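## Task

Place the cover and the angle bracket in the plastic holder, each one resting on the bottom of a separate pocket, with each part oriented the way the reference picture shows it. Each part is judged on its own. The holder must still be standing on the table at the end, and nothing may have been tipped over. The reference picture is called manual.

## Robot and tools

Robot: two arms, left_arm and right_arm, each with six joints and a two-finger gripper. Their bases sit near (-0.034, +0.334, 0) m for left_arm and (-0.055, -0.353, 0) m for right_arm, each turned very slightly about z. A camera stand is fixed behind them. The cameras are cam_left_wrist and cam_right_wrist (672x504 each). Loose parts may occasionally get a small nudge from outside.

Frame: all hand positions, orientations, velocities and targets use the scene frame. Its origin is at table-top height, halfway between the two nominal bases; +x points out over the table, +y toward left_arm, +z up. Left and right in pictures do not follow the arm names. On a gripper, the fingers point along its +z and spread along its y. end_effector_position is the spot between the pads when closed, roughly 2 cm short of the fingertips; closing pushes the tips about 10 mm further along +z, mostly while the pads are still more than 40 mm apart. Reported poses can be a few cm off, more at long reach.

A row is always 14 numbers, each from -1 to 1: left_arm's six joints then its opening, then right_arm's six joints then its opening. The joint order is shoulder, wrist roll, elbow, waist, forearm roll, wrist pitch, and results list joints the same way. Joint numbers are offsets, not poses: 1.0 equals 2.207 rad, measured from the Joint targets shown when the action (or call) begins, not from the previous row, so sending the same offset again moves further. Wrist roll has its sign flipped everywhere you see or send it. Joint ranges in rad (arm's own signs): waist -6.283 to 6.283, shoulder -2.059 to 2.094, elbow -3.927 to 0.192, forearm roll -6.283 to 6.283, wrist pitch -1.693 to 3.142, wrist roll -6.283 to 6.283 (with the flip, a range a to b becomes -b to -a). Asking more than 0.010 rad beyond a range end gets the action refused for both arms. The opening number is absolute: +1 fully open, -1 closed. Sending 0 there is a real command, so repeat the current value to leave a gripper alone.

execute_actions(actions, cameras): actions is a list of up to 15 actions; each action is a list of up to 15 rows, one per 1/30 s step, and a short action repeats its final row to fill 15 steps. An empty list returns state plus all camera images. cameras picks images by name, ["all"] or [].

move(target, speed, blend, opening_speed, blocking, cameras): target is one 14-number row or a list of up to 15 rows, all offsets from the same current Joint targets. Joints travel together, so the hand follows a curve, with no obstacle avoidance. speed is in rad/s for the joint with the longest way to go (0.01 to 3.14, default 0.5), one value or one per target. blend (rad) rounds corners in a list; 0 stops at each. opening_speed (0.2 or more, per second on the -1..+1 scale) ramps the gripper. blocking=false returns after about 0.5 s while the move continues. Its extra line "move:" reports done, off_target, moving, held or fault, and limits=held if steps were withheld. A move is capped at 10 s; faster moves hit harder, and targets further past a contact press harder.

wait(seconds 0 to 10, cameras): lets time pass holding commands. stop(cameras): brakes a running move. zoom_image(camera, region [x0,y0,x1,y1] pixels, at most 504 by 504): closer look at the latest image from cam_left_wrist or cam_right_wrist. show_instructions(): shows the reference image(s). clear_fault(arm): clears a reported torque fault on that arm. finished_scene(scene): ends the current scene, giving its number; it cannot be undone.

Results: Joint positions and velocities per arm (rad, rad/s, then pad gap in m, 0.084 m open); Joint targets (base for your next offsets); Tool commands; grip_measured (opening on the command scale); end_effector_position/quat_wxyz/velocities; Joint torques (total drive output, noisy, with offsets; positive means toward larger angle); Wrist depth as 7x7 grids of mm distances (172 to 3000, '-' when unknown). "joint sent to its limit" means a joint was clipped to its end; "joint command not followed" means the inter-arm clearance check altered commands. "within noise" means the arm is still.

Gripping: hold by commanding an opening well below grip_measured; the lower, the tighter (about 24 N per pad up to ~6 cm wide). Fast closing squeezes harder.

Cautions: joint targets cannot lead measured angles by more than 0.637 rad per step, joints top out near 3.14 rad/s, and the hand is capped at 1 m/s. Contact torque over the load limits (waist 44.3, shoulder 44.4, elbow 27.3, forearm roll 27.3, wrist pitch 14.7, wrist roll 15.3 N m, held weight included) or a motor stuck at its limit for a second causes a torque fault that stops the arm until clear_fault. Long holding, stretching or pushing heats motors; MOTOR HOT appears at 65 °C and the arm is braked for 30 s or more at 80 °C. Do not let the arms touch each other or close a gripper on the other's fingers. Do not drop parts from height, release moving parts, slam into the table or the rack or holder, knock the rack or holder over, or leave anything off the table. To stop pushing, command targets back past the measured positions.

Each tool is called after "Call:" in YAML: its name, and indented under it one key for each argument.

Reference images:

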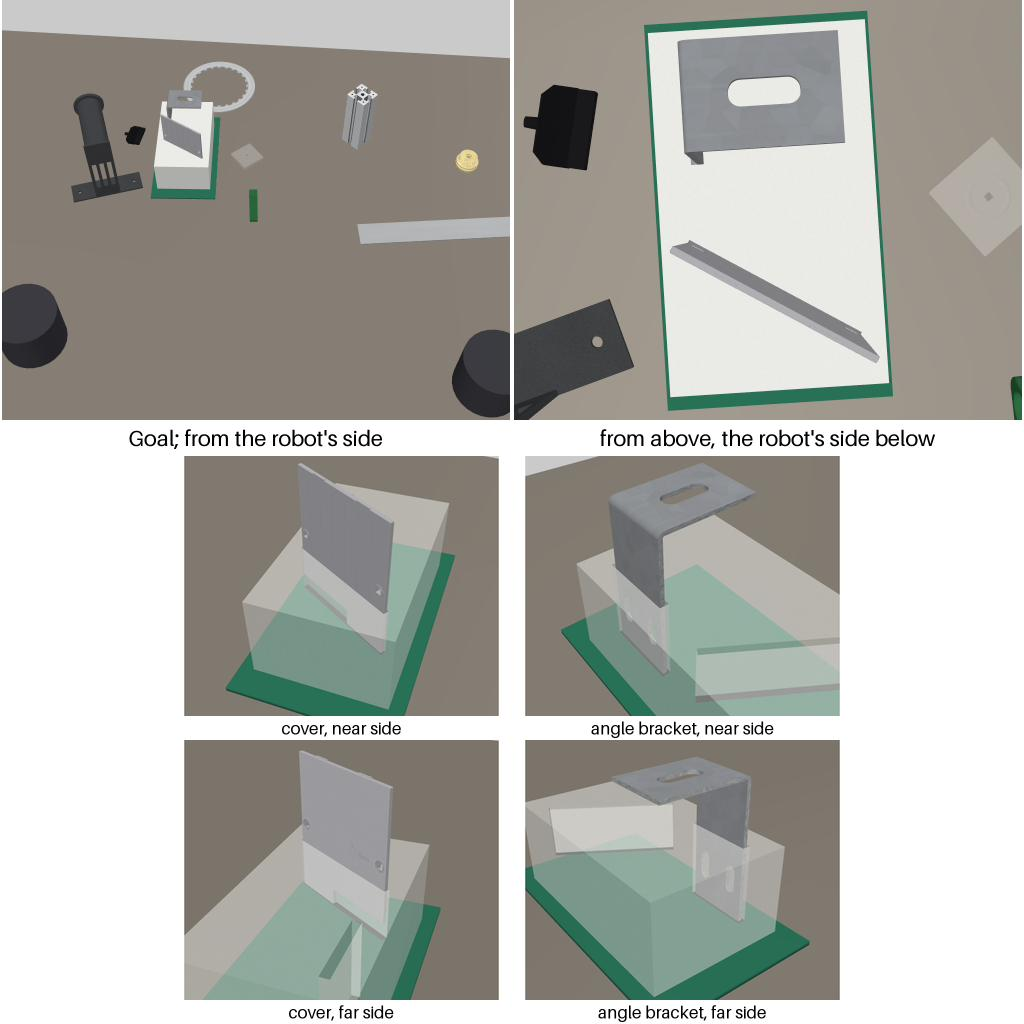

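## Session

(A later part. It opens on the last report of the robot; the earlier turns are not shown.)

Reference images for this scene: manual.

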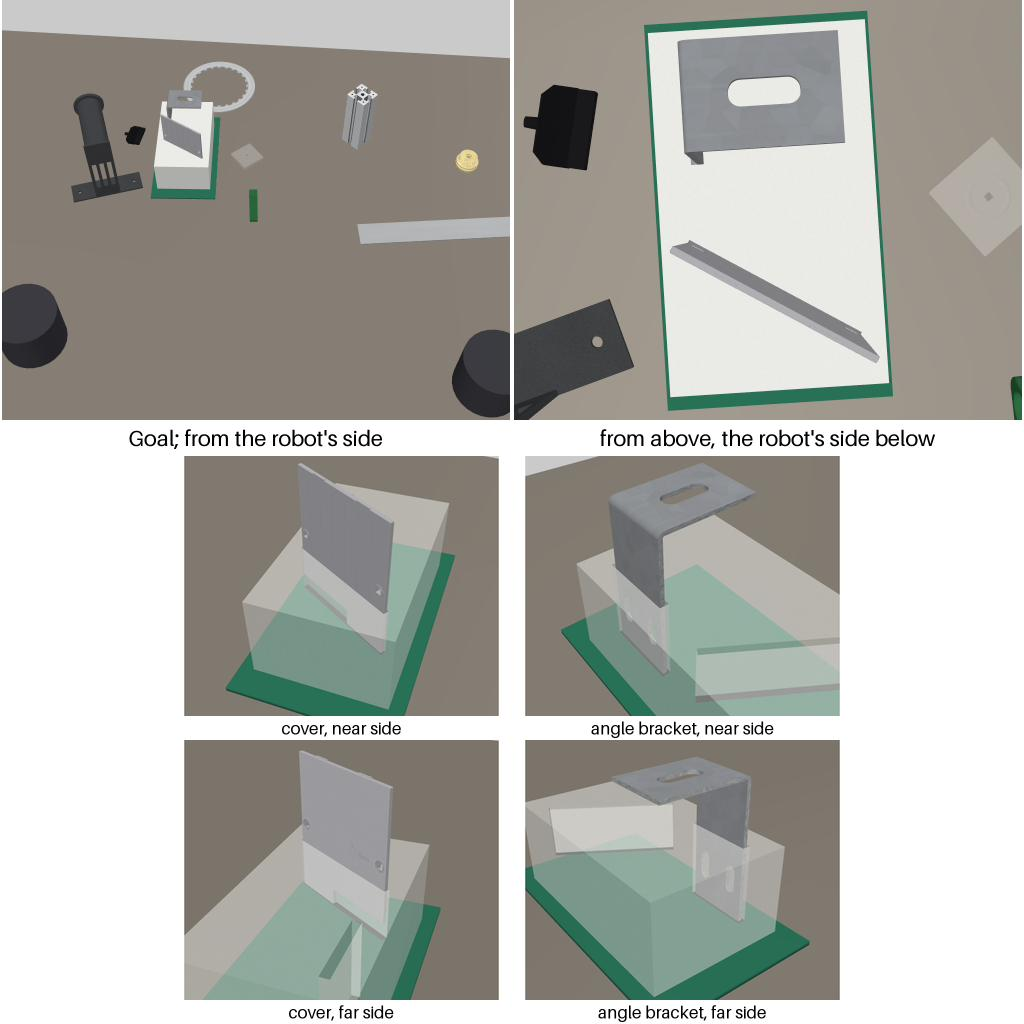

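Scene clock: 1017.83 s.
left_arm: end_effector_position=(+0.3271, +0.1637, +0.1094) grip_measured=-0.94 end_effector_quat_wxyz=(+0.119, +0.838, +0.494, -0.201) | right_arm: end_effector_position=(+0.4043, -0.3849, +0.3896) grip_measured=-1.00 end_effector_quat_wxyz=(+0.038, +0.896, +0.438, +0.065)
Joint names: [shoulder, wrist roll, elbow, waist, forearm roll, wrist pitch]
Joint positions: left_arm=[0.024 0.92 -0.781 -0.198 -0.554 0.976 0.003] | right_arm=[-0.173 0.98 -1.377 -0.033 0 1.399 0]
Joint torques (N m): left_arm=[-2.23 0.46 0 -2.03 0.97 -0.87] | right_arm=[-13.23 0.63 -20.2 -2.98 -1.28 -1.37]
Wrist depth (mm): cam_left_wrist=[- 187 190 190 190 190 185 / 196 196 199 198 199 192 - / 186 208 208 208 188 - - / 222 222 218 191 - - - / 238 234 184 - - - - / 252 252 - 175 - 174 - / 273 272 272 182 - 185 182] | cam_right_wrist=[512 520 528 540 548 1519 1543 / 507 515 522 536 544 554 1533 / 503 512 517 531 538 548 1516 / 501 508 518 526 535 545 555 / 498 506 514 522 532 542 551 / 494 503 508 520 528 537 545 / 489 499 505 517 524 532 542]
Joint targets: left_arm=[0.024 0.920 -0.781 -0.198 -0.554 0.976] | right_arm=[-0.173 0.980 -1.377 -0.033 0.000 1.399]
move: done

Call:
move:
  target: [-0.0007, 0.0005, -0.0003, 0.0001, 0.0004, 0.0009, -1, 0, 0, 0, 0, 0, 0, -1]
  speed: 0.02

Call:
move:
  target: [0, 0, 0, 0, 0, 0, -0.6, 0, 0, 0, 0, 0, 0, -1]
  opening_speed: 0.4
  cameras: ["cam_left_wrist"]

Scene clock: 1021.17 s.
left_arm: end_effector_position=(+0.3272, +0.1637, +0.1102) grip_measured=-0.94 end_effector_quat_wxyz=(+0.119, +0.838, +0.494, -0.201) | right_arm: end_effector_position=(+0.4043, -0.3849, +0.3896) grip_measured=-1.00 end_effector_quat_wxyz=(+0.038, +0.896, +0.438, +0.065)
Joint names: [shoulder, wrist roll, elbow, waist, forearm roll, wrist pitch]
Joint positions: left_arm=[0.023 0.921 -0.782 -0.198 -0.553 0.978 0.003] | right_arm=[-0.173 0.98 -1.377 -0.033 0 1.399 0]
Joint torques (N m): left_arm=[-8.77 0.5 -2.7 -1.39 0.85 -0.47] | right_arm=[-13.01 0.56 -20.37 -2.62 -1.29 -1.37]
Wrist depth (mm): cam_left_wrist=[- 188 191 191 190 190 185 / 196 196 199 199 199 193 - / 192 209 209 209 188 - - / 223 223 219 191 - - - / 239 235 185 - - - - / 253 252 - 175 - 175 - / 273 274 273 182 - 186 182] | cam_right_wrist=[512 519 528 537 549 1533 1536 / 508 515 521 534 543 554 1533 / 504 512 518 531 539 547 1516 / 501 510 518 526 536 545 555 / 498 505 514 523 532 540 550 / 496 502 509 520 529 539 546 / 489 499 506 517 523 531 542]
Joint targets: left_arm=[0.023 0.922 -0.782 -0.198 -0.553 0.978] | right_arm=[-0.173 0.980 -1.377 -0.033 0.000 1.399]
move: done

Scene clock: 1022.40 s.
left_arm: end_effector_position=(+0.3272, +0.1637, +0.1102) grip_measured=-0.62 end_effector_quat_wxyz=(+0.119, +0.838, +0.494, -0.201) | right_arm: end_effector_position=(+0.4043, -0.3849, +0.3896) grip_measured=-1.00 end_effector_quat_wxyz=(+0.038, +0.896, +0.438, +0.065)
Joint names: [shoulder, wrist roll, elbow, waist, forearm roll, wrist pitch]
Joint positions: left_arm=[0.023 0.922 -0.782 -0.198 -0.553 0.978 0.017] | right_arm=[-0.173 0.98 -1.377 -0.033 0 1.399 0]
Joint torques (N m): left_arm=[-24.74 0.53 -9.73 -0.89 -0.59 -1.87] | right_arm=[-13.25 0.6 -20.32 -2.91 -1.39 -1.24]
Wrist depth (mm): cam_left_wrist=[- 188 190 190 190 190 185 / 196 196 199 199 199 193 - / 191 208 208 208 189 - - / 223 223 219 191 - - - / 239 234 184 - - - - / 252 252 - 175 - - - / 273 273 273 178 - 181 181] | cam_right_wrist=[511 521 528 538 548 1519 1536 / 507 515 522 535 543 554 1536 / 505 512 517 530 539 548 1529 / 501 509 516 527 535 544 555 / 498 506 514 524 532 541 549 / 494 503 508 519 528 537 547 / 490 499 506 517 524 533 541]
Joint targets: left_arm=[0.023 0.922 -0.782 -0.198 -0.553 0.978] | right_arm=[-0.173 0.980 -1.377 -0.033 0.000 1.399]
move: done
Images, in order (width x height): cam_left_wrist 672x504.

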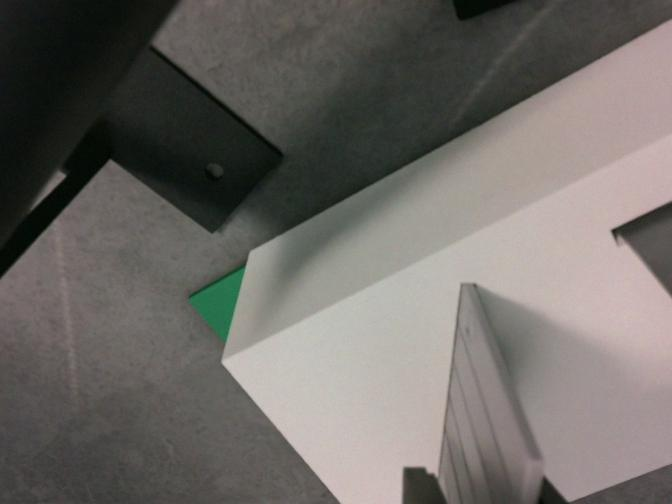

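Call:
move:
  target:
    - [-0.0135, 0.0105, -0.0063, 0.0018, 0.0069, 0.0177, -0.6, 0, 0, 0, 0, 0, 0, -1]
    - [-0.029, 0.021, -0.0126, 0.0036, 0.0138, 0.0354, -0.6, 0, 0, 0, 0, 0, 0, -1]
  speed: 0.08
  cameras: ["cam_left_wrist"]
  blend: [0.02, 0]

Scene clock: 1030.17 s.
left_arm: end_effector_position=(+0.3278, +0.1633, +0.1425) grip_measured=-0.62 end_effector_quat_wxyz=(+0.120, +0.838, +0.493, -0.199) | right_arm: end_effector_position=(+0.4043, -0.3849, +0.3896) grip_measured=-1.00 end_effector_quat_wxyz=(+0.038, +0.896, +0.438, +0.065)
Joint names: [shoulder, wrist roll, elbow, waist, forearm roll, wrist pitch]
Joint positions: left_arm=[-0.041 0.968 -0.81 -0.19 -0.523 1.056 0.017] | right_arm=[-0.173 0.98 -1.377 -0.033 0 1.399 0]
Joint torques (N m): left_arm=[-23.9 0.7 -10.17 1.67 0.4 -0.63] | right_arm=[-13.25 0.61 -20.32 -2.93 -1.23 -1.39]
Wrist depth (mm): cam_left_wrist=[- 218 221 221 222 219 194 / - 225 228 231 228 194 - / 246 246 242 230 185 178 - / 258 258 218 190 187 188 - / 277 277 201 201 - 200 204 / 293 293 293 212 - 212 212 / 317 316 311 311 316 310 317] | cam_right_wrist=[512 519 528 539 548 1499 1546 / 509 515 522 534 544 552 1546 / 505 512 517 530 539 549 1513 / 502 509 518 527 536 546 556 / 498 503 514 525 533 542 549 / 496 503 507 520 528 537 545 / 490 499 506 517 523 533 542]
Joint targets: left_arm=[-0.041 0.968 -0.810 -0.190 -0.523 1.056] | right_arm=[-0.173 0.980 -1.377 -0.033 0.000 1.399]
move: done; blend cut to 0.0195 rad at target 1
Images, in order (width x height): cam_left_wrist 672x504.

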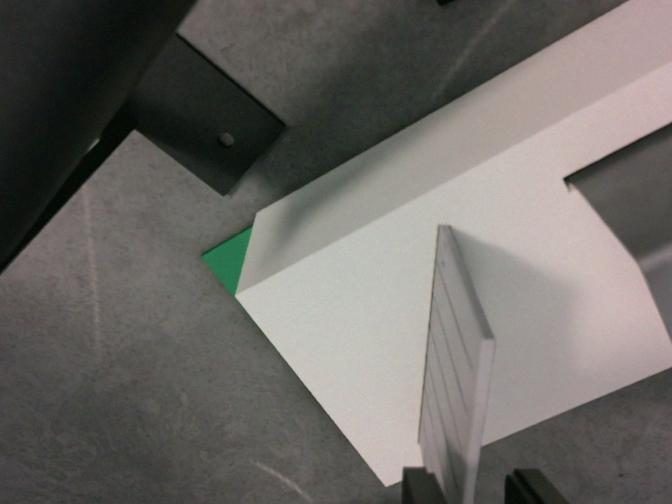

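Call:
move:
  target: [-0.09, 0, 0.01, 0, 0, 0.04, -0.6, 0, 0, 0, 0, 0, 0, -1]
  speed: 0.25
  cameras: ["all"]

Scene clock: 1051.20 s.
left_arm: end_effector_position=(+0.3143, +0.1580, +0.2093) grip_measured=-0.62 end_effector_quat_wxyz=(+0.159, +0.852, +0.467, -0.174) | right_arm: end_effector_position=(+0.4043, -0.3849, +0.3896) grip_measured=-1.00 end_effector_quat_wxyz=(+0.038, +0.896, +0.438, +0.065)
Joint names: [shoulder, wrist roll, elbow, waist, forearm roll, wrist pitch]
Joint positions: left_arm=[-0.24 0.968 -0.788 -0.19 -0.523 1.144 0.017] | right_arm=[-0.173 0.98 -1.377 -0.033 0 1.399 0]
Joint torques (N m): left_arm=[-20.2 0.71 -9.48 1.56 0.08 -0.71] | right_arm=[-13.17 0.58 -20.32 -2.46 -1.46 -1.4]
Wrist depth (mm): cam_left_wrist=[- 273 277 282 249 227 215 / - 286 290 263 236 204 201 / 301 304 260 246 249 255 214 / 316 322 326 259 262 272 350 / 334 340 347 345 355 365 372 / 354 362 369 375 381 390 400 / 378 386 390 390 408 415 428] | cam_right_wrist=[511 519 529 538 548 1513 1533 / 508 515 521 534 544 553 1536 / 504 512 518 530 539 547 1513 / 501 509 516 528 535 545 556 / 498 506 515 523 531 541 551 / 495 503 507 519 528 537 547 / 489 498 506 516 523 533 542]
Joint targets: left_arm=[-0.240 0.968 -0.788 -0.190 -0.523 1.144] | right_arm=[-0.173 0.980 -1.377 -0.033 0.000 1.399]
move: done

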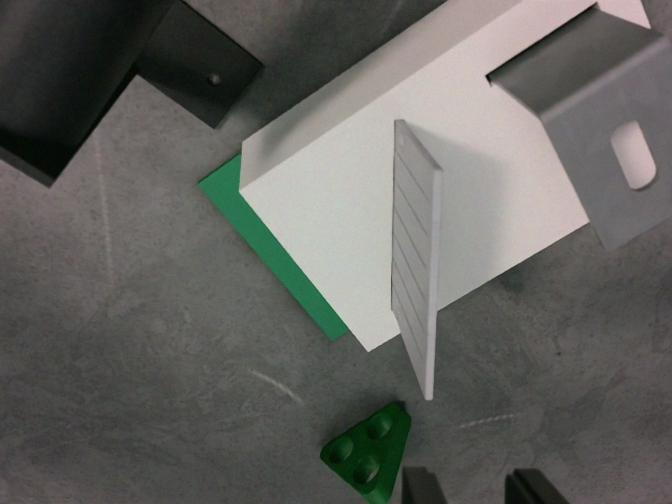

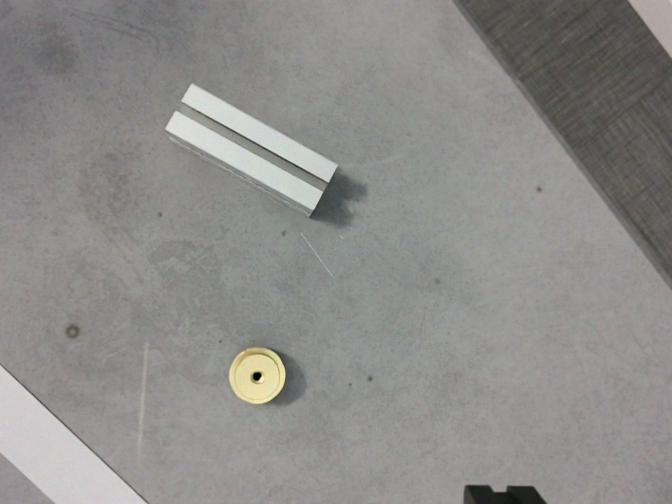

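Call:
zoom_image:
  camera: "cam_right_wrist"
  region: [140, 60, 380, 240]

Call:
show_instructions:

Scaled by 2.100 from the camera's 672x504 image, which has a finer 960x720 frame.

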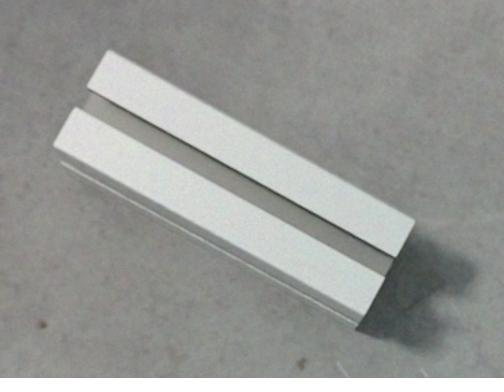

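Reference images for this scene: manual.

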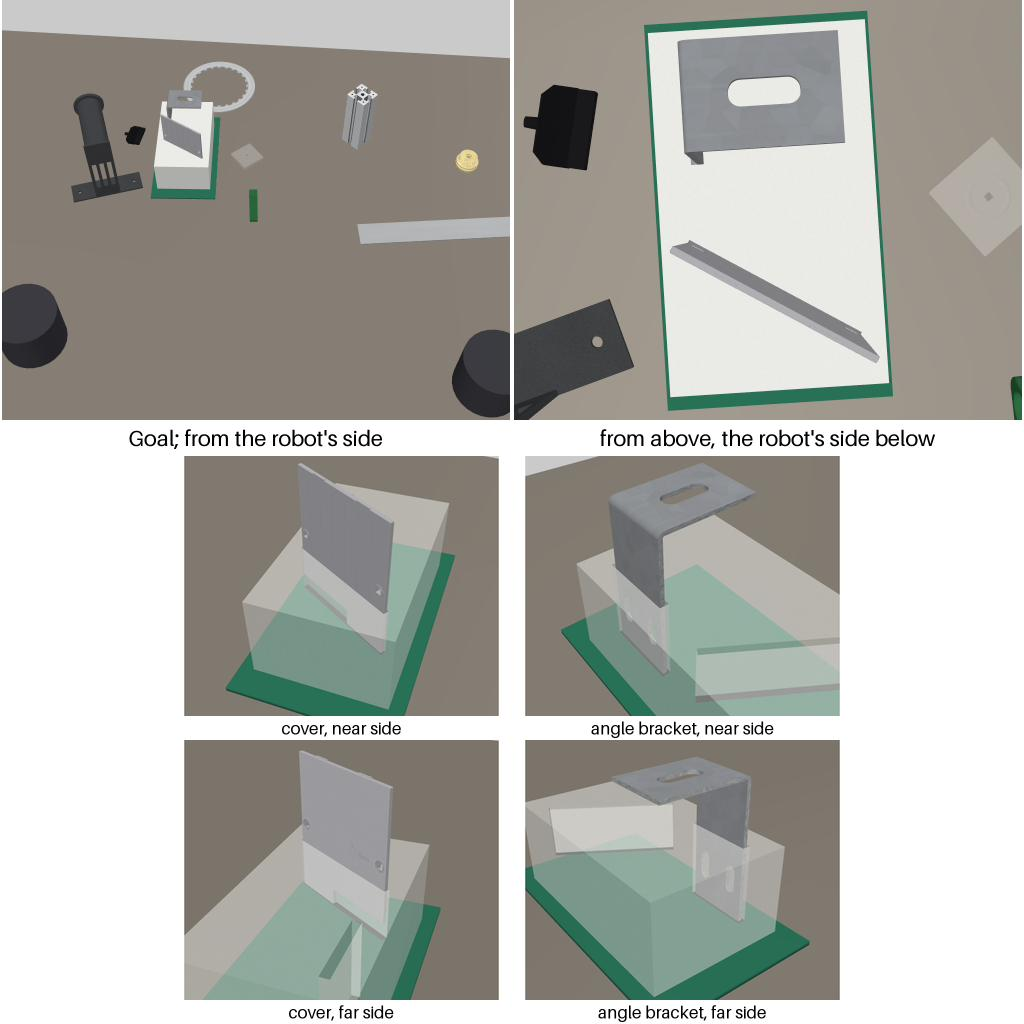

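Call:
zoom_image:
  camera: "cam_left_wrist"
  region: [280, 370, 460, 504]

Scaled by 2.800 from the camera's 672x504 image, which has a finer 960x720 frame.

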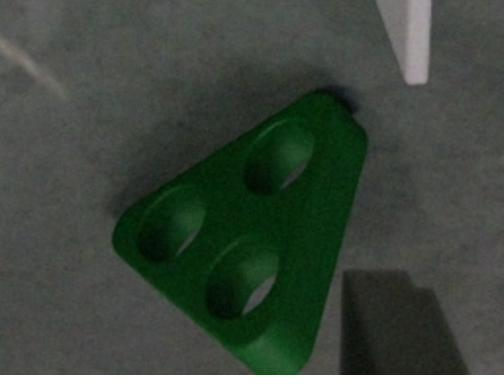

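Call:
move:
  target: [0, 0, 0, 0, 0, 0, -0.6, 0.3422, -0.8421, -0.0972, -0.0053, 0.2146, -0.0413, 0.35]
  speed: 0.8
  opening_speed: 1.0
  cameras: ["cam_right_wrist"]

Scene clock: 1198.80 s.
left_arm: end_effector_position=(+0.3143, +0.1580, +0.2094) grip_measured=-0.62 end_effector_quat_wxyz=(+0.159, +0.852, +0.467, -0.174) | right_arm: end_effector_position=(+0.4951, -0.2956, +0.1164) grip_measured=+0.34 end_effector_quat_wxyz=(-0.142, +0.809, -0.527, -0.217)
Joint names: [shoulder, wrist roll, elbow, waist, forearm roll, wrist pitch]
Joint positions: left_arm=[-0.24 0.968 -0.788 -0.19 -0.523 1.144 0.017] | right_arm=[0.582 -0.878 -1.592 -0.044 0.473 1.308 0.059]
Joint torques (N m): left_arm=[-20.3 0.56 -10.48 0.25 -0.25 -1.2] | right_arm=[-22.68 -0.85 -19.76 -3.68 1.86 -1.4]
Wrist depth (mm): cam_left_wrist=[- 273 276 282 249 227 214 / - 287 289 262 237 203 201 / 300 304 261 246 249 255 214 / 315 322 325 260 262 273 351 / 334 340 347 346 356 365 372 / 356 361 370 375 380 392 399 / 378 386 391 389 408 415 427] | cam_right_wrist=[192 192 192 191 191 191 191 / 205 205 204 204 204 204 203 / 216 215 215 215 215 214 214 / 228 228 227 227 227 227 226 / 242 241 241 240 235 240 239 / 263 262 262 256 214 255 260 / 281 281 280 280 230 273 278]
Joint targets: left_arm=[-0.240 0.968 -0.788 -0.190 -0.523 1.144] | right_arm=[0.583 -0.878 -1.592 -0.044 0.473 1.308]
move: done
Images, in order (width x height): cam_right_wrist 672x504.

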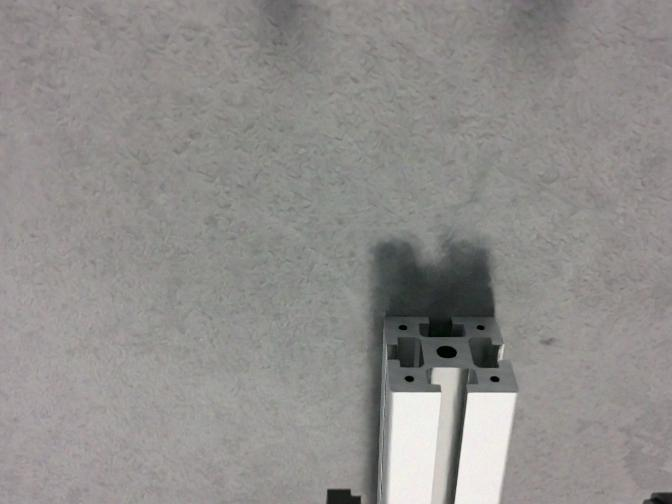

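Call:
move:
  target: [0, 0, 0, 0, 0, 0, -0.6, 0.0307, 0.0223, 0.0711, 0.0417, 0.0353, -0.105, 0.35]
  speed: 0.2
  cameras: ["cam_right_wrist"]

Scene clock: 1214.50 s.
left_arm: end_effector_position=(+0.3143, +0.1580, +0.2094) grip_measured=-0.62 end_effector_quat_wxyz=(+0.159, +0.852, +0.467, -0.174) | right_arm: end_effector_position=(+0.4751, -0.2501, +0.0301) grip_measured=+0.34 end_effector_quat_wxyz=(-0.142, +0.809, -0.528, -0.217)
Joint names: [shoulder, wrist roll, elbow, waist, forearm roll, wrist pitch]
Joint positions: left_arm=[-0.24 0.968 -0.788 -0.19 -0.523 1.144 0.017] | right_arm=[0.65 -0.829 -1.435 0.047 0.551 1.077 0.059]
Joint torques (N m): left_arm=[-20.15 0.5 -10.38 -0.02 -0.13 -1.19] | right_arm=[-22.11 1.09 -16.55 4.15 1.52 -1.42]
Wrist depth (mm): cam_left_wrist=[- 273 276 282 249 227 215 / - 287 290 263 237 204 200 / 300 304 261 246 249 255 214 / 316 321 326 260 262 272 350 / 334 340 347 346 355 366 372 / 354 361 369 374 380 391 399 / 377 385 390 389 407 415 428] | cam_right_wrist=[- - - - - - - / - - - - - - - / - - - - - - - / - - - - - - - / - - - - - - - / - - - - - - - / - - - - - - -]
Joint targets: left_arm=[-0.240 0.968 -0.788 -0.190 -0.523 1.144] | right_arm=[0.650 -0.829 -1.435 0.048 0.551 1.077]
move: done
Images, in order (width x height): cam_right_wrist 672x504.

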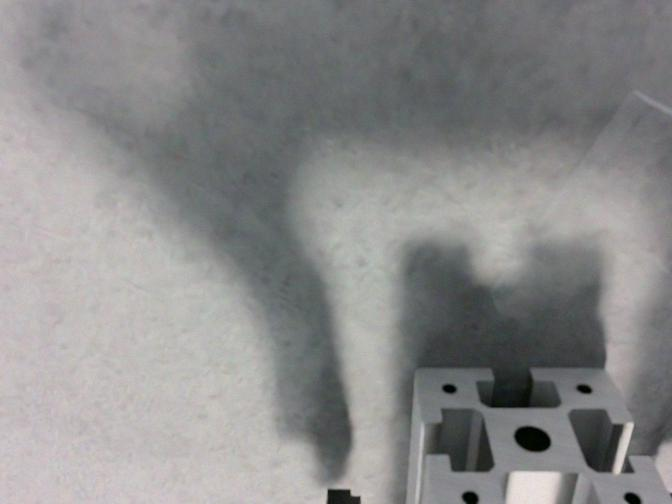

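Call:
move:
  target: [0, 0, 0, 0, 0, 0, -0.6, 0, 0, 0, 0, 0, 0, -0.6]
  opening_speed: 0.6
  cameras: ["cam_right_wrist"]

Scene clock: 1220.47 s.
left_arm: end_effector_position=(+0.3143, +0.1580, +0.2094) grip_measured=-0.62 end_effector_quat_wxyz=(+0.159, +0.852, +0.467, -0.174) | right_arm: end_effector_position=(+0.4751, -0.2501, +0.0301) grip_measured=-0.14 end_effector_quat_wxyz=(-0.142, +0.809, -0.528, -0.217)
Joint names: [shoulder, wrist roll, elbow, waist, forearm roll, wrist pitch]
Joint positions: left_arm=[-0.24 0.968 -0.788 -0.19 -0.523 1.144 0.017] | right_arm=[0.65 -0.829 -1.435 0.048 0.551 1.077 0.038]
Joint torques (N m): left_arm=[-20.07 0.56 -10.24 -1.07 -0.38 -1.42] | right_arm=[-22.49 0.71 -16.83 4.06 0.29 -0.49]
Wrist depth (mm): cam_left_wrist=[- 273 276 281 249 227 214 / - 287 289 263 236 204 201 / 300 304 261 247 249 255 214 / 316 322 326 259 263 273 349 / 334 340 347 345 355 365 372 / 355 362 369 374 380 390 398 / 379 386 391 390 408 415 429] | cam_right_wrist=[- - - - - - - / - - - - - - - / - - - - - - - / - - - - - - - / - - - - - - - / - - - - - - - / - - - - - - -]
Joint targets: left_arm=[-0.240 0.968 -0.788 -0.190 -0.523 1.144] | right_arm=[0.650 -0.829 -1.435 0.048 0.551 1.077]
move: done
Images, in order (width x height): cam_right_wrist 672x504.

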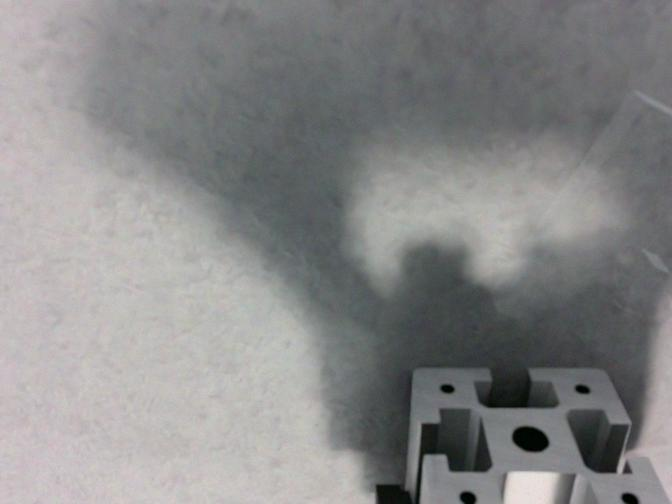

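Call:
move:
  target:
    - [0,0,0,0,0,0,-0.6,-0.0303,-0.0223,-0.0711,-0.0420,-0.0350,0.1046,-0.9]
    - [0,0,0,0,0,0,-0.6,-0.2356,-0.0223,-0.0711,-0.0420,-0.0350,0.1046,-0.9]
    - [0,0,0,0,0,0,-0.6,-0.3465,0.3756,0.3590,0.1084,-0.2497,-0.6194,-0.9]
  speed: [0.2, 0.5, 0.8]
  blend: [0.05, 0.1, 0]
  cameras: ["cam_right_wrist"]

Scene clock: 1252.13 s.
left_arm: end_effector_position=(+0.3143, +0.1580, +0.2094) grip_measured=-0.62 end_effector_quat_wxyz=(+0.159, +0.852, +0.467, -0.174) | right_arm: end_effector_position=(+0.4951, -0.2123, +0.3002) grip_measured=-0.14 end_effector_quat_wxyz=(-0.062, +0.859, +0.108, +0.496)
Joint names: [shoulder, wrist roll, elbow, waist, forearm roll, wrist pitch]
Joint positions: left_arm=[-0.24 0.968 -0.788 -0.19 -0.523 1.144 0.017] | right_arm=[-0.114 0 -0.643 0.287 0 -0.29 0.038]
Joint torques (N m): left_arm=[-20.41 0.45 -10.32 -1.04 -0.28 -1.35] | right_arm=[-15.99 0.99 -19.1 4.36 -2 -3.53]
Wrist depth (mm): cam_left_wrist=[- 273 277 281 249 227 215 / - 287 289 262 236 204 201 / 300 304 260 246 249 255 214 / 316 322 326 260 262 273 350 / 334 341 346 345 355 365 373 / 355 361 368 375 379 391 398 / 377 386 391 390 407 415 427] | cam_right_wrist=[1186 1151 1110 1066 1029 1000 965 / 1278 1226 1180 1136 1094 1045 1017 / 1369 1310 1248 1196 1151 1108 1072 / 1455 1391 1327 1276 1222 1170 1126 / 1546 1490 1411 1348 1288 1230 1184 / 1702 1560 1503 1437 1358 1290 1260 / 1702 - - 1560 - - 1343]
Joint targets: left_arm=[-0.240 0.968 -0.788 -0.190 -0.523 1.144] | right_arm=[-0.114 0.000 -0.643 0.287 0.000 -0.290]
move: done
Images, in order (width x height): cam_right_wrist 672x504.

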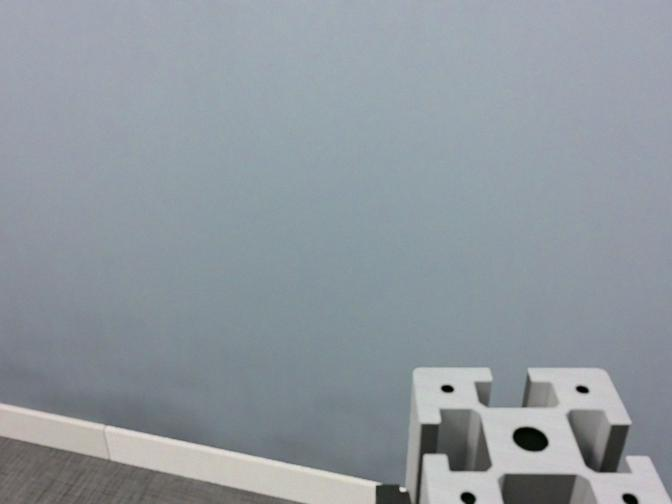

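Call:
move:
  target:
    - [0,0,0,0,0,0,-0.6,0.1876,0,0.0168,0,0,-0.2044,-0.9]
    - [0,0,0,0,0,0,-0.6,0.2862,0,-0.0072,0,0,-0.2790,-0.9]
  speed: [0.4, 0.15]
  blend: [0.05, 0]
  cameras: ["cam_right_wrist"]

Scene clock: 1262.87 s.
left_arm: end_effector_position=(+0.3143, +0.1580, +0.2094) grip_measured=-0.62 end_effector_quat_wxyz=(+0.159, +0.852, +0.467, -0.174) | right_arm: end_effector_position=(+0.4950, -0.2123, +0.0998) grip_measured=-0.14 end_effector_quat_wxyz=(-0.062, +0.859, +0.108, +0.496)
Joint names: [shoulder, wrist roll, elbow, waist, forearm roll, wrist pitch]
Joint positions: left_arm=[-0.24 0.968 -0.788 -0.19 -0.523 1.144 0.017] | right_arm=[0.517 0 -0.659 0.287 0 -0.906 0.038]
Joint torques (N m): left_arm=[-19.65 0.49 -10.41 -0.81 -0.44 -1.45] | right_arm=[-16.95 -0.64 -12.32 3.48 -1.78 -3.56]
Wrist depth (mm): cam_left_wrist=[- 273 277 282 249 227 215 / - 287 290 262 236 204 201 / 301 304 261 246 249 255 214 / 316 322 326 260 263 272 351 / 334 339 347 345 355 366 372 / 354 362 369 375 378 392 400 / 378 386 390 389 408 414 429] | cam_right_wrist=[1194 1151 1110 1067 1026 992 962 / 1273 1224 1174 1138 1094 1059 1019 / 1361 1302 1253 1199 1155 1110 1072 / 1465 1386 1322 1266 1222 1170 1126 / 376 1449 1414 1345 1281 1239 1178 / 331 318 344 345 1325 1285 1228 / 284 285 - - - - 295]
Joint targets: left_arm=[-0.240 0.968 -0.788 -0.190 -0.523 1.144] | right_arm=[0.517 0.000 -0.659 0.287 0.000 -0.906]
move: done
Images, in order (width x height): cam_right_wrist 672x504.

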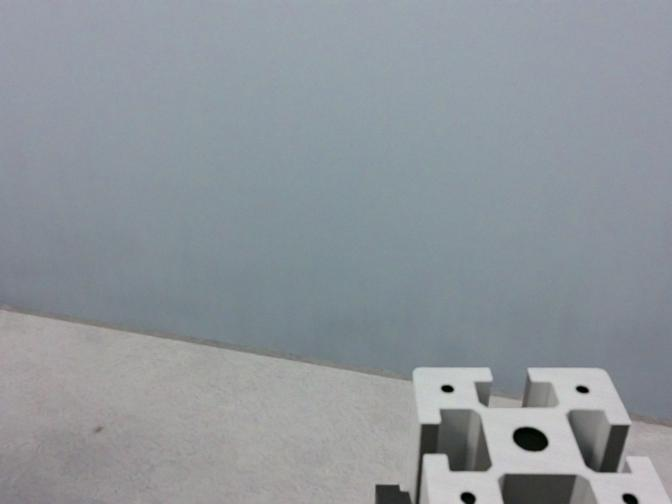

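Call:
move:
  target: [0,0,0,0,0,0,-0.6,0.0167,0,-0.0058,0,0,-0.0109,-0.9]
  speed: 0.05

Call:
move:
  target: [0,0,0,0,0,0,-0.6,0.0050,0,-0.0018,0,0,-0.0033,-0.9]
  speed: 0.03

Call:
move:
  target: [0,0,0,0,0,0,-0.6,0.0033,0,-0.0012,0,0,-0.0022,-0.9]
  speed: 0.03

Scene clock: 1268.57 s.
left_arm: end_effector_position=(+0.3143, +0.1580, +0.2094) grip_measured=-0.62 end_effector_quat_wxyz=(+0.159, +0.852, +0.467, -0.174) | right_arm: end_effector_position=(+0.4951, -0.2123, +0.0899) grip_measured=-0.14 end_effector_quat_wxyz=(-0.062, +0.859, +0.108, +0.496)
Joint names: [shoulder, wrist roll, elbow, waist, forearm roll, wrist pitch]
Joint positions: left_arm=[-0.24 0.968 -0.788 -0.19 -0.523 1.144 0.017] | right_arm=[0.554 0 -0.671 0.287 0 -0.93 0.038]
Joint torques (N m): left_arm=[-19.69 0.35 -10.41 -0.88 -0.35 -1.47] | right_arm=[-16.78 -0.53 -11.79 2.6 -1.75 -3.52]
Wrist depth (mm): cam_left_wrist=[- 273 277 282 248 227 215 / - 287 290 262 236 204 201 / 301 304 260 246 249 255 214 / 316 321 326 260 262 273 351 / 334 340 346 345 355 366 372 / 355 362 368 375 380 391 399 / 377 387 391 389 408 415 428] | cam_right_wrist=[1199 1155 1112 1072 1028 991 965 / 1273 1226 1178 1130 1089 1058 1014 / 1366 1305 1250 1205 1149 1110 1072 / 1468 1394 1327 1276 1220 1172 1128 / 359 359 1380 1337 1297 1235 1180 / 316 316 330 329 330 1278 1192 / 272 272 - - - - 272]
Joint targets: left_arm=[-0.240 0.968 -0.788 -0.190 -0.523 1.144] | right_arm=[0.554 0.000 -0.671 0.287 0.000 -0.930]
move: done

Scene clock: 1269.27 s.
left_arm: end_effector_position=(+0.3143, +0.1580, +0.2094) grip_measured=-0.62 end_effector_quat_wxyz=(+0.159, +0.852, +0.467, -0.174) | right_arm: end_effector_position=(+0.4951, -0.2123, +0.0869) grip_measured=-0.14 end_effector_quat_wxyz=(-0.062, +0.859, +0.108, +0.496)
Joint names: [shoulder, wrist roll, elbow, waist, forearm roll, wrist pitch]
Joint positions: left_arm=[-0.24 0.968 -0.788 -0.19 -0.523 1.144 0.017] | right_arm=[0.565 0 -0.675 0.287 0 -0.937 0.038]
Joint torques (N m): left_arm=[-19.69 0.35 -10.61 -0.94 -0.35 -1.45] | right_arm=[-17.1 -0.56 -11.68 2.6 -1.64 -3.65]
Wrist depth (mm): cam_left_wrist=[- 273 276 281 249 227 214 / - 287 290 263 237 204 201 / 300 305 261 246 248 255 214 / 316 321 326 259 263 273 351 / 334 341 346 345 356 366 373 / 355 362 369 375 380 390 398 / 378 386 391 389 407 414 427] | cam_right_wrist=[1196 1155 1107 1071 1028 995 966 / 1283 1233 1174 1136 1086 1056 1014 / 1369 1302 1253 1207 1157 1110 1067 / 1455 1391 1322 1269 1224 1168 1125 / 355 354 1361 1345 1290 1233 1186 / 312 311 325 325 325 1276 1205 / 268 268 - - - - 268]
Joint targets: left_arm=[-0.240 0.968 -0.788 -0.190 -0.523 1.144] | right_arm=[0.565 0.000 -0.675 0.287 0.000 -0.937]
move: done

Scene clock: 1269.97 s.
left_arm: end_effector_position=(+0.3143, +0.1580, +0.2094) grip_measured=-0.62 end_effector_quat_wxyz=(+0.159, +0.852, +0.467, -0.174) | right_arm: end_effector_position=(+0.4951, -0.2123, +0.0850) grip_measured=-0.14 end_effector_quat_wxyz=(-0.062, +0.859, +0.108, +0.496)
Joint names: [shoulder, wrist roll, elbow, waist, forearm roll, wrist pitch]
Joint positions: left_arm=[-0.24 0.968 -0.788 -0.19 -0.523 1.144 0.017] | right_arm=[0.572 0 -0.678 0.287 0 -0.942 0.038]
Joint torques (N m): left_arm=[-19.95 0.33 -10.28 -0.9 -0.42 -1.29] | right_arm=[-17.39 -0.51 -11.66 2.33 -1.82 -3.46]
Wrist depth (mm): cam_left_wrist=[- 273 277 282 249 227 215 / - 286 289 262 236 203 201 / 301 304 261 246 249 255 214 / 315 321 325 260 262 272 351 / 334 340 347 346 356 364 372 / 355 362 369 375 379 391 399 / 377 386 390 389 408 414 428] | cam_right_wrist=[1194 1157 1101 1066 1028 1001 962 / 1281 1233 1184 1132 1094 1054 1020 / 1366 1312 1255 1199 1151 1114 1076 / 1458 1391 1330 1271 1220 1168 1123 / 352 351 1364 1332 1285 1237 1182 / 309 309 322 322 322 1269 309 / 266 266 - - - - 266]
Joint targets: left_arm=[-0.240 0.968 -0.788 -0.190 -0.523 1.144] | right_arm=[0.572 0.000 -0.678 0.287 0.000 -0.942]
move: done

Call:
move:
  target: [0,0,0,0,0,0,-0.6,0.0025,0,-0.0010,0,0,-0.0015,-0.9]
  speed: 0.02

Call:
move:
  target: [0,0,0,0,0,0,-0.6,0.0017,0,-0.0007,0,0,-0.0010,-0.9]
  speed: 0.02

Call:
move:
  target: [0,0,0,0,0,0,-0.6,0.0017,0,-0.0007,0,0,-0.0010,-0.9]
  speed: 0.02

Scene clock: 1274.83 s.
left_arm: end_effector_position=(+0.3143, +0.1580, +0.2094) grip_measured=-0.62 end_effector_quat_wxyz=(+0.159, +0.852, +0.467, -0.174) | right_arm: end_effector_position=(+0.4952, -0.2123, +0.0835) grip_measured=-0.14 end_effector_quat_wxyz=(-0.062, +0.859, +0.108, +0.496)
Joint names: [shoulder, wrist roll, elbow, waist, forearm roll, wrist pitch]
Joint positions: left_arm=[-0.24 0.968 -0.788 -0.19 -0.523 1.144 0.017] | right_arm=[0.578 0 -0.68 0.287 0 -0.946 0.038]
Joint torques (N m): left_arm=[-19.66 0.37 -10.35 -0.9 -0.46 -1.44] | right_arm=[-17.17 -0.58 -11.64 1.75 -1.47 -3.54]
Wrist depth (mm): cam_left_wrist=[- 273 277 282 248 227 215 / - 287 289 262 236 203 201 / 301 305 260 246 249 255 214 / 316 322 325 259 262 273 350 / 334 341 347 346 355 367 372 / 355 361 369 374 380 391 399 / 376 386 390 389 408 414 428] | cam_right_wrist=[1196 1149 1110 1064 1026 992 961 / 1278 1235 1180 1139 1088 1054 1016 / 1361 1302 1244 1203 1155 1116 1072 / 1458 1380 1330 1273 1220 1166 1125 / 349 349 349 1330 1283 1230 1174 / 307 307 319 320 319 1257 307 / 264 264 - - - - 264]
Joint targets: left_arm=[-0.240 0.968 -0.788 -0.190 -0.523 1.144] | right_arm=[0.578 0.000 -0.680 0.287 0.000 -0.946]
move: done

Scene clock: 1275.53 s.
left_arm: end_effector_position=(+0.3143, +0.1580, +0.2094) grip_measured=-0.62 end_effector_quat_wxyz=(+0.159, +0.852, +0.467, -0.174) | right_arm: end_effector_position=(+0.4953, -0.2122, +0.0828) grip_measured=-0.14 end_effector_quat_wxyz=(-0.062, +0.859, +0.108, +0.497)
Joint names: [shoulder, wrist roll, elbow, waist, forearm roll, wrist pitch]
Joint positions: left_arm=[-0.24 0.968 -0.788 -0.19 -0.523 1.144 0.017] | right_arm=[0.581 0 -0.682 0.287 0 -0.948 0.038]
Joint torques (N m): left_arm=[-19.79 0.38 -10.16 -0.99 -0.4 -1.35] | right_arm=[-9.19 -0.57 -4.77 1.5 -1.66 1.38]
Wrist depth (mm): cam_left_wrist=[- 273 277 282 249 227 214 / - 287 289 262 237 204 201 / 301 305 260 246 248 255 214 / 316 321 326 259 262 272 350 / 334 340 347 346 355 366 373 / 355 362 369 374 380 389 399 / 378 386 390 389 408 415 429] | cam_right_wrist=[1194 1151 1114 1067 1029 995 965 / 1276 1224 1180 1134 1086 1054 1014 / 1358 1310 1253 1199 1149 1114 1071 / 1455 1386 1317 1264 1215 1160 1126 / 349 349 1345 1330 1285 1233 1180 / 307 307 320 319 320 1276 307 / 264 264 - - - - 264]
Joint targets: left_arm=[-0.240 0.968 -0.788 -0.190 -0.523 1.144] | right_arm=[0.582 0.000 -0.682 0.287 0.000 -0.948]
move: done

Scene clock: 1276.23 s.
left_arm: end_effector_position=(+0.3143, +0.1580, +0.2094) grip_measured=-0.62 end_effector_quat_wxyz=(+0.159, +0.852, +0.467, -0.174) | right_arm: end_effector_position=(+0.4954, -0.2122, +0.0818) grip_measured=-0.14 end_effector_quat_wxyz=(-0.062, +0.859, +0.108, +0.497)
Joint names: [shoulder, wrist roll, elbow, waist, forearm roll, wrist pitch]
Joint positions: left_arm=[-0.24 0.968 -0.788 -0.19 -0.523 1.144 0.017] | right_arm=[0.585 0 -0.683 0.287 0 -0.951 0.038]
Joint torques (N m): left_arm=[-19.5 0.45 -10.36 -0.9 -0.49 -1.43] | right_arm=[1.31 -0.49 4.47 1.19 -1.47 8.28]
Wrist depth (mm): cam_left_wrist=[- 273 277 281 249 227 215 / - 286 289 262 236 203 201 / 300 304 260 246 249 256 214 / 316 321 325 259 262 273 350 / 335 339 346 345 355 365 372 / 355 362 369 374 379 391 399 / 377 386 390 389 407 415 428] | cam_right_wrist=[1192 1149 1110 1063 1031 994 961 / 1278 1224 1182 1132 1089 1048 1014 / 1372 1310 1248 1199 1151 1114 1067 / 1452 1383 1317 1262 1215 1174 1123 / 350 350 1361 1325 1283 1237 1178 / 307 307 320 320 320 1269 307 / 264 264 - - - - 264]
Joint targets: left_arm=[-0.240 0.968 -0.788 -0.190 -0.523 1.144] | right_arm=[0.585 0.000 -0.683 0.287 0.000 -0.950]
move: done

Call:
move:
  target: [0,0,0,0,0,0,-0.6,-0.0024,0,0.0009,0,0,0.0014,-0.9]
  speed: 0.02

Call:
move:
  target: [0,0,0,0,0,0,-0.6,0,0,0,0,0,0,0.2]
  opening_speed: 0.8
  cameras: ["cam_right_wrist"]

Scene clock: 1279.77 s.
left_arm: end_effector_position=(+0.3143, +0.1580, +0.2094) grip_measured=-0.62 end_effector_quat_wxyz=(+0.159, +0.852, +0.467, -0.174) | right_arm: end_effector_position=(+0.4951, -0.2123, +0.0826) grip_measured=-0.14 end_effector_quat_wxyz=(-0.062, +0.859, +0.108, +0.496)
Joint names: [shoulder, wrist roll, elbow, waist, forearm roll, wrist pitch]
Joint positions: left_arm=[-0.24 0.968 -0.788 -0.19 -0.523 1.144 0.017] | right_arm=[0.58 0 -0.681 0.287 0 -0.946 0.038]
Joint torques (N m): left_arm=[-19.53 0.47 -10.34 -1.04 -0.34 -1.42] | right_arm=[-13.3 -0.48 -1.89 0.83 -1.47 1.75]
Wrist depth (mm): cam_left_wrist=[- 273 276 281 248 227 215 / - 288 290 263 236 203 200 / 299 305 261 247 249 255 214 / 316 321 326 260 262 273 350 / 333 340 347 345 355 365 372 / 355 362 369 374 380 390 399 / 377 386 391 390 407 414 427] | cam_right_wrist=[1190 1147 1112 1071 1028 994 966 / 1281 1233 1184 1134 1093 1054 1019 / 1364 1310 1250 1203 1158 1116 1069 / 1465 1383 1327 1273 1215 1168 1125 / 349 348 349 1330 1285 1239 1184 / 306 306 319 319 320 1260 306 / 263 263 - - - - 264]
Joint targets: left_arm=[-0.240 0.968 -0.788 -0.190 -0.523 1.144] | right_arm=[0.580 0.000 -0.681 0.287 0.000 -0.947]
move: done

Scene clock: 1281.40 s.
left_arm: end_effector_position=(+0.3143, +0.1580, +0.2094) grip_measured=-0.62 end_effector_quat_wxyz=(+0.159, +0.852, +0.467, -0.174) | right_arm: end_effector_position=(+0.4953, -0.2122, +0.0830) grip_measured=+0.19 end_effector_quat_wxyz=(-0.062, +0.859, +0.108, +0.496)
Joint names: [shoulder, wrist roll, elbow, waist, forearm roll, wrist pitch]
Joint positions: left_arm=[-0.24 0.968 -0.788 -0.19 -0.523 1.144 0.017] | right_arm=[0.58 0 -0.681 0.287 0 -0.947 0.052]
Joint torques (N m): left_arm=[-19.64 0.28 -10.16 -1.07 -0.34 -1.46] | right_arm=[-19.13 -0.45 -10.91 0.34 -1.33 -3.04]
Wrist depth (mm): cam_left_wrist=[- 273 277 282 249 227 215 / - 287 290 262 236 204 201 / 301 304 261 246 249 255 214 / 315 322 325 259 263 273 350 / 335 340 346 346 355 366 374 / 354 362 369 376 380 391 400 / 377 386 390 390 408 415 429] | cam_right_wrist=[1199 1147 1110 1066 1028 992 962 / 1281 1226 1180 1136 1091 1054 1013 / 1358 1307 1253 1207 1153 1117 1071 / 1458 1400 1337 1269 1215 1168 1121 / 348 348 348 1332 1292 1237 1180 / 306 306 319 318 319 1278 306 / 263 263 - - - - 272]
Joint targets: left_arm=[-0.240 0.968 -0.788 -0.190 -0.523 1.144] | right_arm=[0.580 0.000 -0.681 0.287 0.000 -0.947]
move: done
Images, in order (width x height): cam_right_wrist 672x504.

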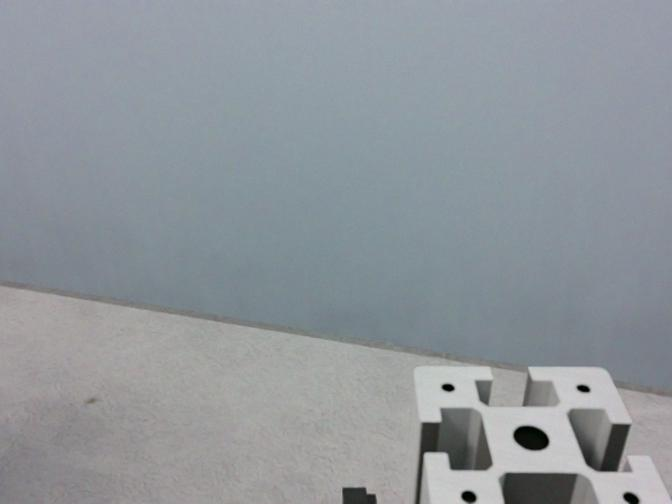

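Call:
move:
  target:
    - [0,0,0,0,0,0,-0.6,-0.0990,0,0.1135,0,0,-0.0140,0.2]
    - [0,0,0,0,0,0,-0.6,-0.2600,0,0.1135,0,0,0.12,0.2]
  speed: [0.12,0.3]
  cameras: ["cam_right_wrist"]

Scene clock: 1291.23 s.
left_arm: end_effector_position=(+0.3143, +0.1580, +0.2094) grip_measured=-0.62 end_effector_quat_wxyz=(+0.159, +0.852, +0.467, -0.174) | right_arm: end_effector_position=(+0.4542, -0.2227, +0.2263) grip_measured=+0.19 end_effector_quat_wxyz=(-0.065, +0.844, +0.106, +0.521)
Joint names: [shoulder, wrist roll, elbow, waist, forearm roll, wrist pitch]
Joint positions: left_arm=[-0.24 0.968 -0.788 -0.19 -0.523 1.144 0.017] | right_arm=[0.006 0 -0.431 0.287 0 -0.682 0.052]
Joint torques (N m): left_arm=[-19.77 0.31 -10.31 -0.78 -0.5 -1.56] | right_arm=[-14.08 -0.51 -14.05 -0.54 -1.31 -1.8]
Wrist depth (mm): cam_left_wrist=[- 274 276 282 249 227 215 / - 287 289 263 236 203 201 / 300 304 261 246 249 255 214 / 317 321 325 260 262 273 351 / 334 339 347 346 355 364 373 / 355 362 369 374 380 390 399 / 378 386 390 389 408 415 428] | cam_right_wrist=[1228 1178 1143 1105 1064 1031 1000 / 1312 1260 1207 1160 1117 1081 1045 / 1388 1332 1276 1228 1174 1134 1094 / 1468 1408 1340 1292 1233 1188 1141 / 1560 1487 1420 1353 1305 1241 1194 / 1681 1596 1519 1440 1372 1317 1262 / 466 1611 1571 1539 1462 1380 1332]
Joint targets: left_arm=[-0.240 0.968 -0.788 -0.190 -0.523 1.144] | right_arm=[0.006 0.000 -0.431 0.287 0.000 -0.682]
move: done
Images, in order (width x height): cam_right_wrist 672x504.

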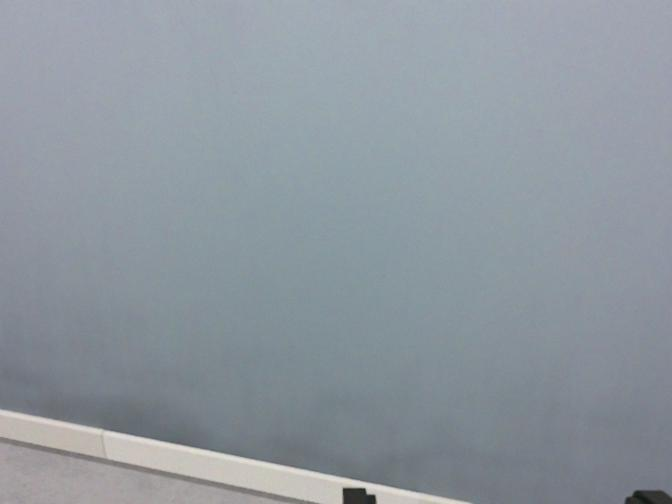

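Call:
move:
  target: [0,0,0,0,0,0,-0.6,-0.2293,0,0,0,0,0.4586,0.2]
  speed: 0.7
  cameras: ["cam_right_wrist"]

Scene clock: 1298.03 s.
left_arm: end_effector_position=(+0.3143, +0.1580, +0.2094) grip_measured=-0.62 end_effector_quat_wxyz=(+0.159, +0.852, +0.467, -0.174) | right_arm: end_effector_position=(+0.3675, -0.2448, +0.2353) grip_measured=+0.19 end_effector_quat_wxyz=(-0.037, +0.948, +0.119, +0.293)
Joint names: [shoulder, wrist roll, elbow, waist, forearm roll, wrist pitch]
Joint positions: left_arm=[-0.24 0.968 -0.788 -0.19 -0.523 1.144 0.017] | right_arm=[-0.5 0 -0.431 0.287 0 0.33 0.052]
Joint torques (N m): left_arm=[-19.36 0.3 -10.41 -0.84 -0.27 -1.37] | right_arm=[-9.44 -0.53 -19.9 -0.38 -1.11 -1.68]
Wrist depth (mm): cam_left_wrist=[- 273 277 282 249 227 214 / - 287 289 262 237 203 201 / 300 304 261 246 249 255 214 / 316 321 326 260 262 273 351 / 334 340 346 346 355 365 373 / 355 362 369 375 380 391 398 / 379 386 390 389 408 413 429] | cam_right_wrist=[1645 1567 1487 1437 1361 1300 1262 / 526 1690 1665 1585 1533 1458 1388 / 491 492 491 491 490 1543 1529 / 460 458 460 469 450 458 459 / 432 432 432 432 314 432 431 / 408 408 408 400 392 407 407 / 379 379 379 379 379 379 379]
Joint targets: left_arm=[-0.240 0.968 -0.788 -0.190 -0.523 1.144] | right_arm=[-0.500 0.000 -0.431 0.287 0.000 0.330]
move: done
Images, in order (width x height): cam_right_wrist 672x504.

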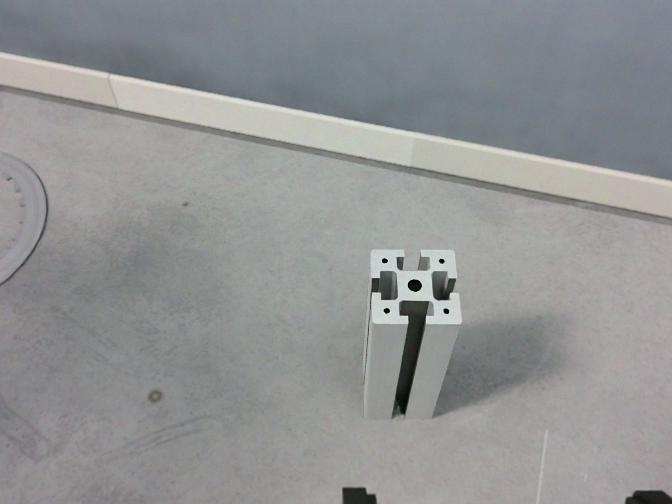

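Call:
move:
  target: [0.0, 0, 0, 0, 0, 0, -0.6, 0,0,0,0,0,0,0.2]
  speed: 0.7
  cameras: ["cam_left_wrist"]

Call:
move:
  target: [-0.16, 0, 0, 0, 0, -0.1, -0.6, 0,0,0,0,0,0,0.2]
  speed: 0.5
  cameras: ["cam_left_wrist"]

Scene clock: 1304.73 s.
left_arm: end_effector_position=(+0.3143, +0.1580, +0.2094) grip_measured=-0.62 end_effector_quat_wxyz=(+0.159, +0.852, +0.467, -0.174) | right_arm: end_effector_position=(+0.3675, -0.2448, +0.2353) grip_measured=+0.19 end_effector_quat_wxyz=(-0.037, +0.948, +0.119, +0.293)
Joint names: [shoulder, wrist roll, elbow, waist, forearm roll, wrist pitch]
Joint positions: left_arm=[-0.24 0.968 -0.788 -0.19 -0.523 1.144 0.017] | right_arm=[-0.5 0 -0.431 0.287 0 0.33 0.052]
Joint torques (N m): left_arm=[-19.28 0.24 -10.33 -0.49 -0.48 -1.35] | right_arm=[-9.49 -0.47 -19.33 -0.47 -1.03 -2.68]
Wrist depth (mm): cam_left_wrist=[- 273 276 281 249 227 214 / - 287 289 263 237 203 201 / 301 305 260 246 249 255 214 / 316 321 325 259 263 273 350 / 334 340 347 345 355 366 373 / 356 362 368 375 379 390 399 / 378 386 390 389 408 415 427] | cam_right_wrist=[1642 1574 1487 1428 1356 1300 1260 / 526 1690 1665 1600 1523 1452 1394 / 491 491 491 491 490 1543 1539 / 460 460 460 469 449 459 459 / 432 433 431 432 313 431 431 / 408 408 408 400 392 407 407 / 379 379 379 379 378 378 378]
Joint targets: left_arm=[-0.240 0.968 -0.788 -0.190 -0.523 1.144] | right_arm=[-0.500 0.000 -0.431 0.287 0.000 0.330]
move: done
Images, in order (width x height): cam_left_wrist 672x504.

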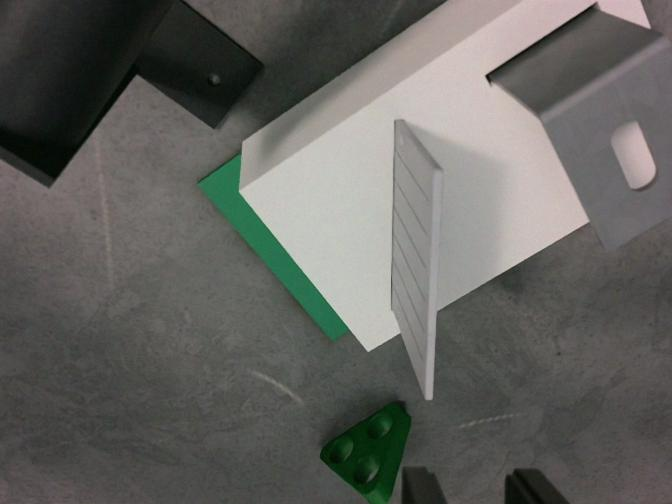

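Scene clock: 1305.93 s.
left_arm: end_effector_position=(+0.3599, +0.1700, +0.3724) grip_measured=-0.62 end_effector_quat_wxyz=(+0.318, +0.836, +0.444, +0.050) | right_arm: end_effector_position=(+0.3675, -0.2448, +0.2353) grip_measured=+0.19 end_effector_quat_wxyz=(-0.037, +0.948, +0.119, +0.293)
Joint names: [shoulder, wrist roll, elbow, waist, forearm roll, wrist pitch]
Joint positions: left_arm=[-0.593 0.968 -0.788 -0.19 -0.523 0.924 0.017] | right_arm=[-0.5 0 -0.431 0.287 0 0.33 0.052]
Joint torques (N m): left_arm=[-13.71 0.26 -10.47 -1.02 -0.3 -2.98] | right_arm=[-9.73 -0.4 -19.46 -0.6 -1.12 -2.71]
Wrist depth (mm): cam_left_wrist=[397 429 470 517 1630 1449 1271 / 403 432 482 536 1711 1578 1375 / 371 363 495 546 636 1754 1483 / 366 382 512 568 640 1968 1645 / 369 474 524 586 657 2080 1795 / 443 489 540 606 688 2235 2014 / 453 501 565 622 677 839 2192] | cam_right_wrist=[1649 1582 1490 1431 1372 1297 1260 / 526 1686 1645 1604 1509 1455 1388 / 491 491 490 489 490 1546 1557 / 460 460 459 469 450 459 459 / 432 432 431 432 314 432 431 / 408 408 408 400 392 407 407 / 379 379 379 379 379 379 379]
Joint targets: left_arm=[-0.593 0.968 -0.788 -0.190 -0.523 0.924] | right_arm=[-0.500 0.000 -0.431 0.287 0.000 0.330]
move: done
Images, in order (width x height): cam_left_wrist 672x504.

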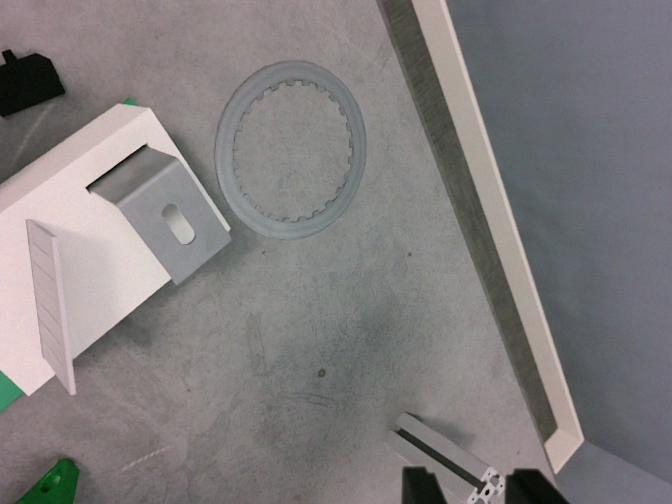

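Call:
finished_scene:
  scene: 2

The scene is finished: the task was done.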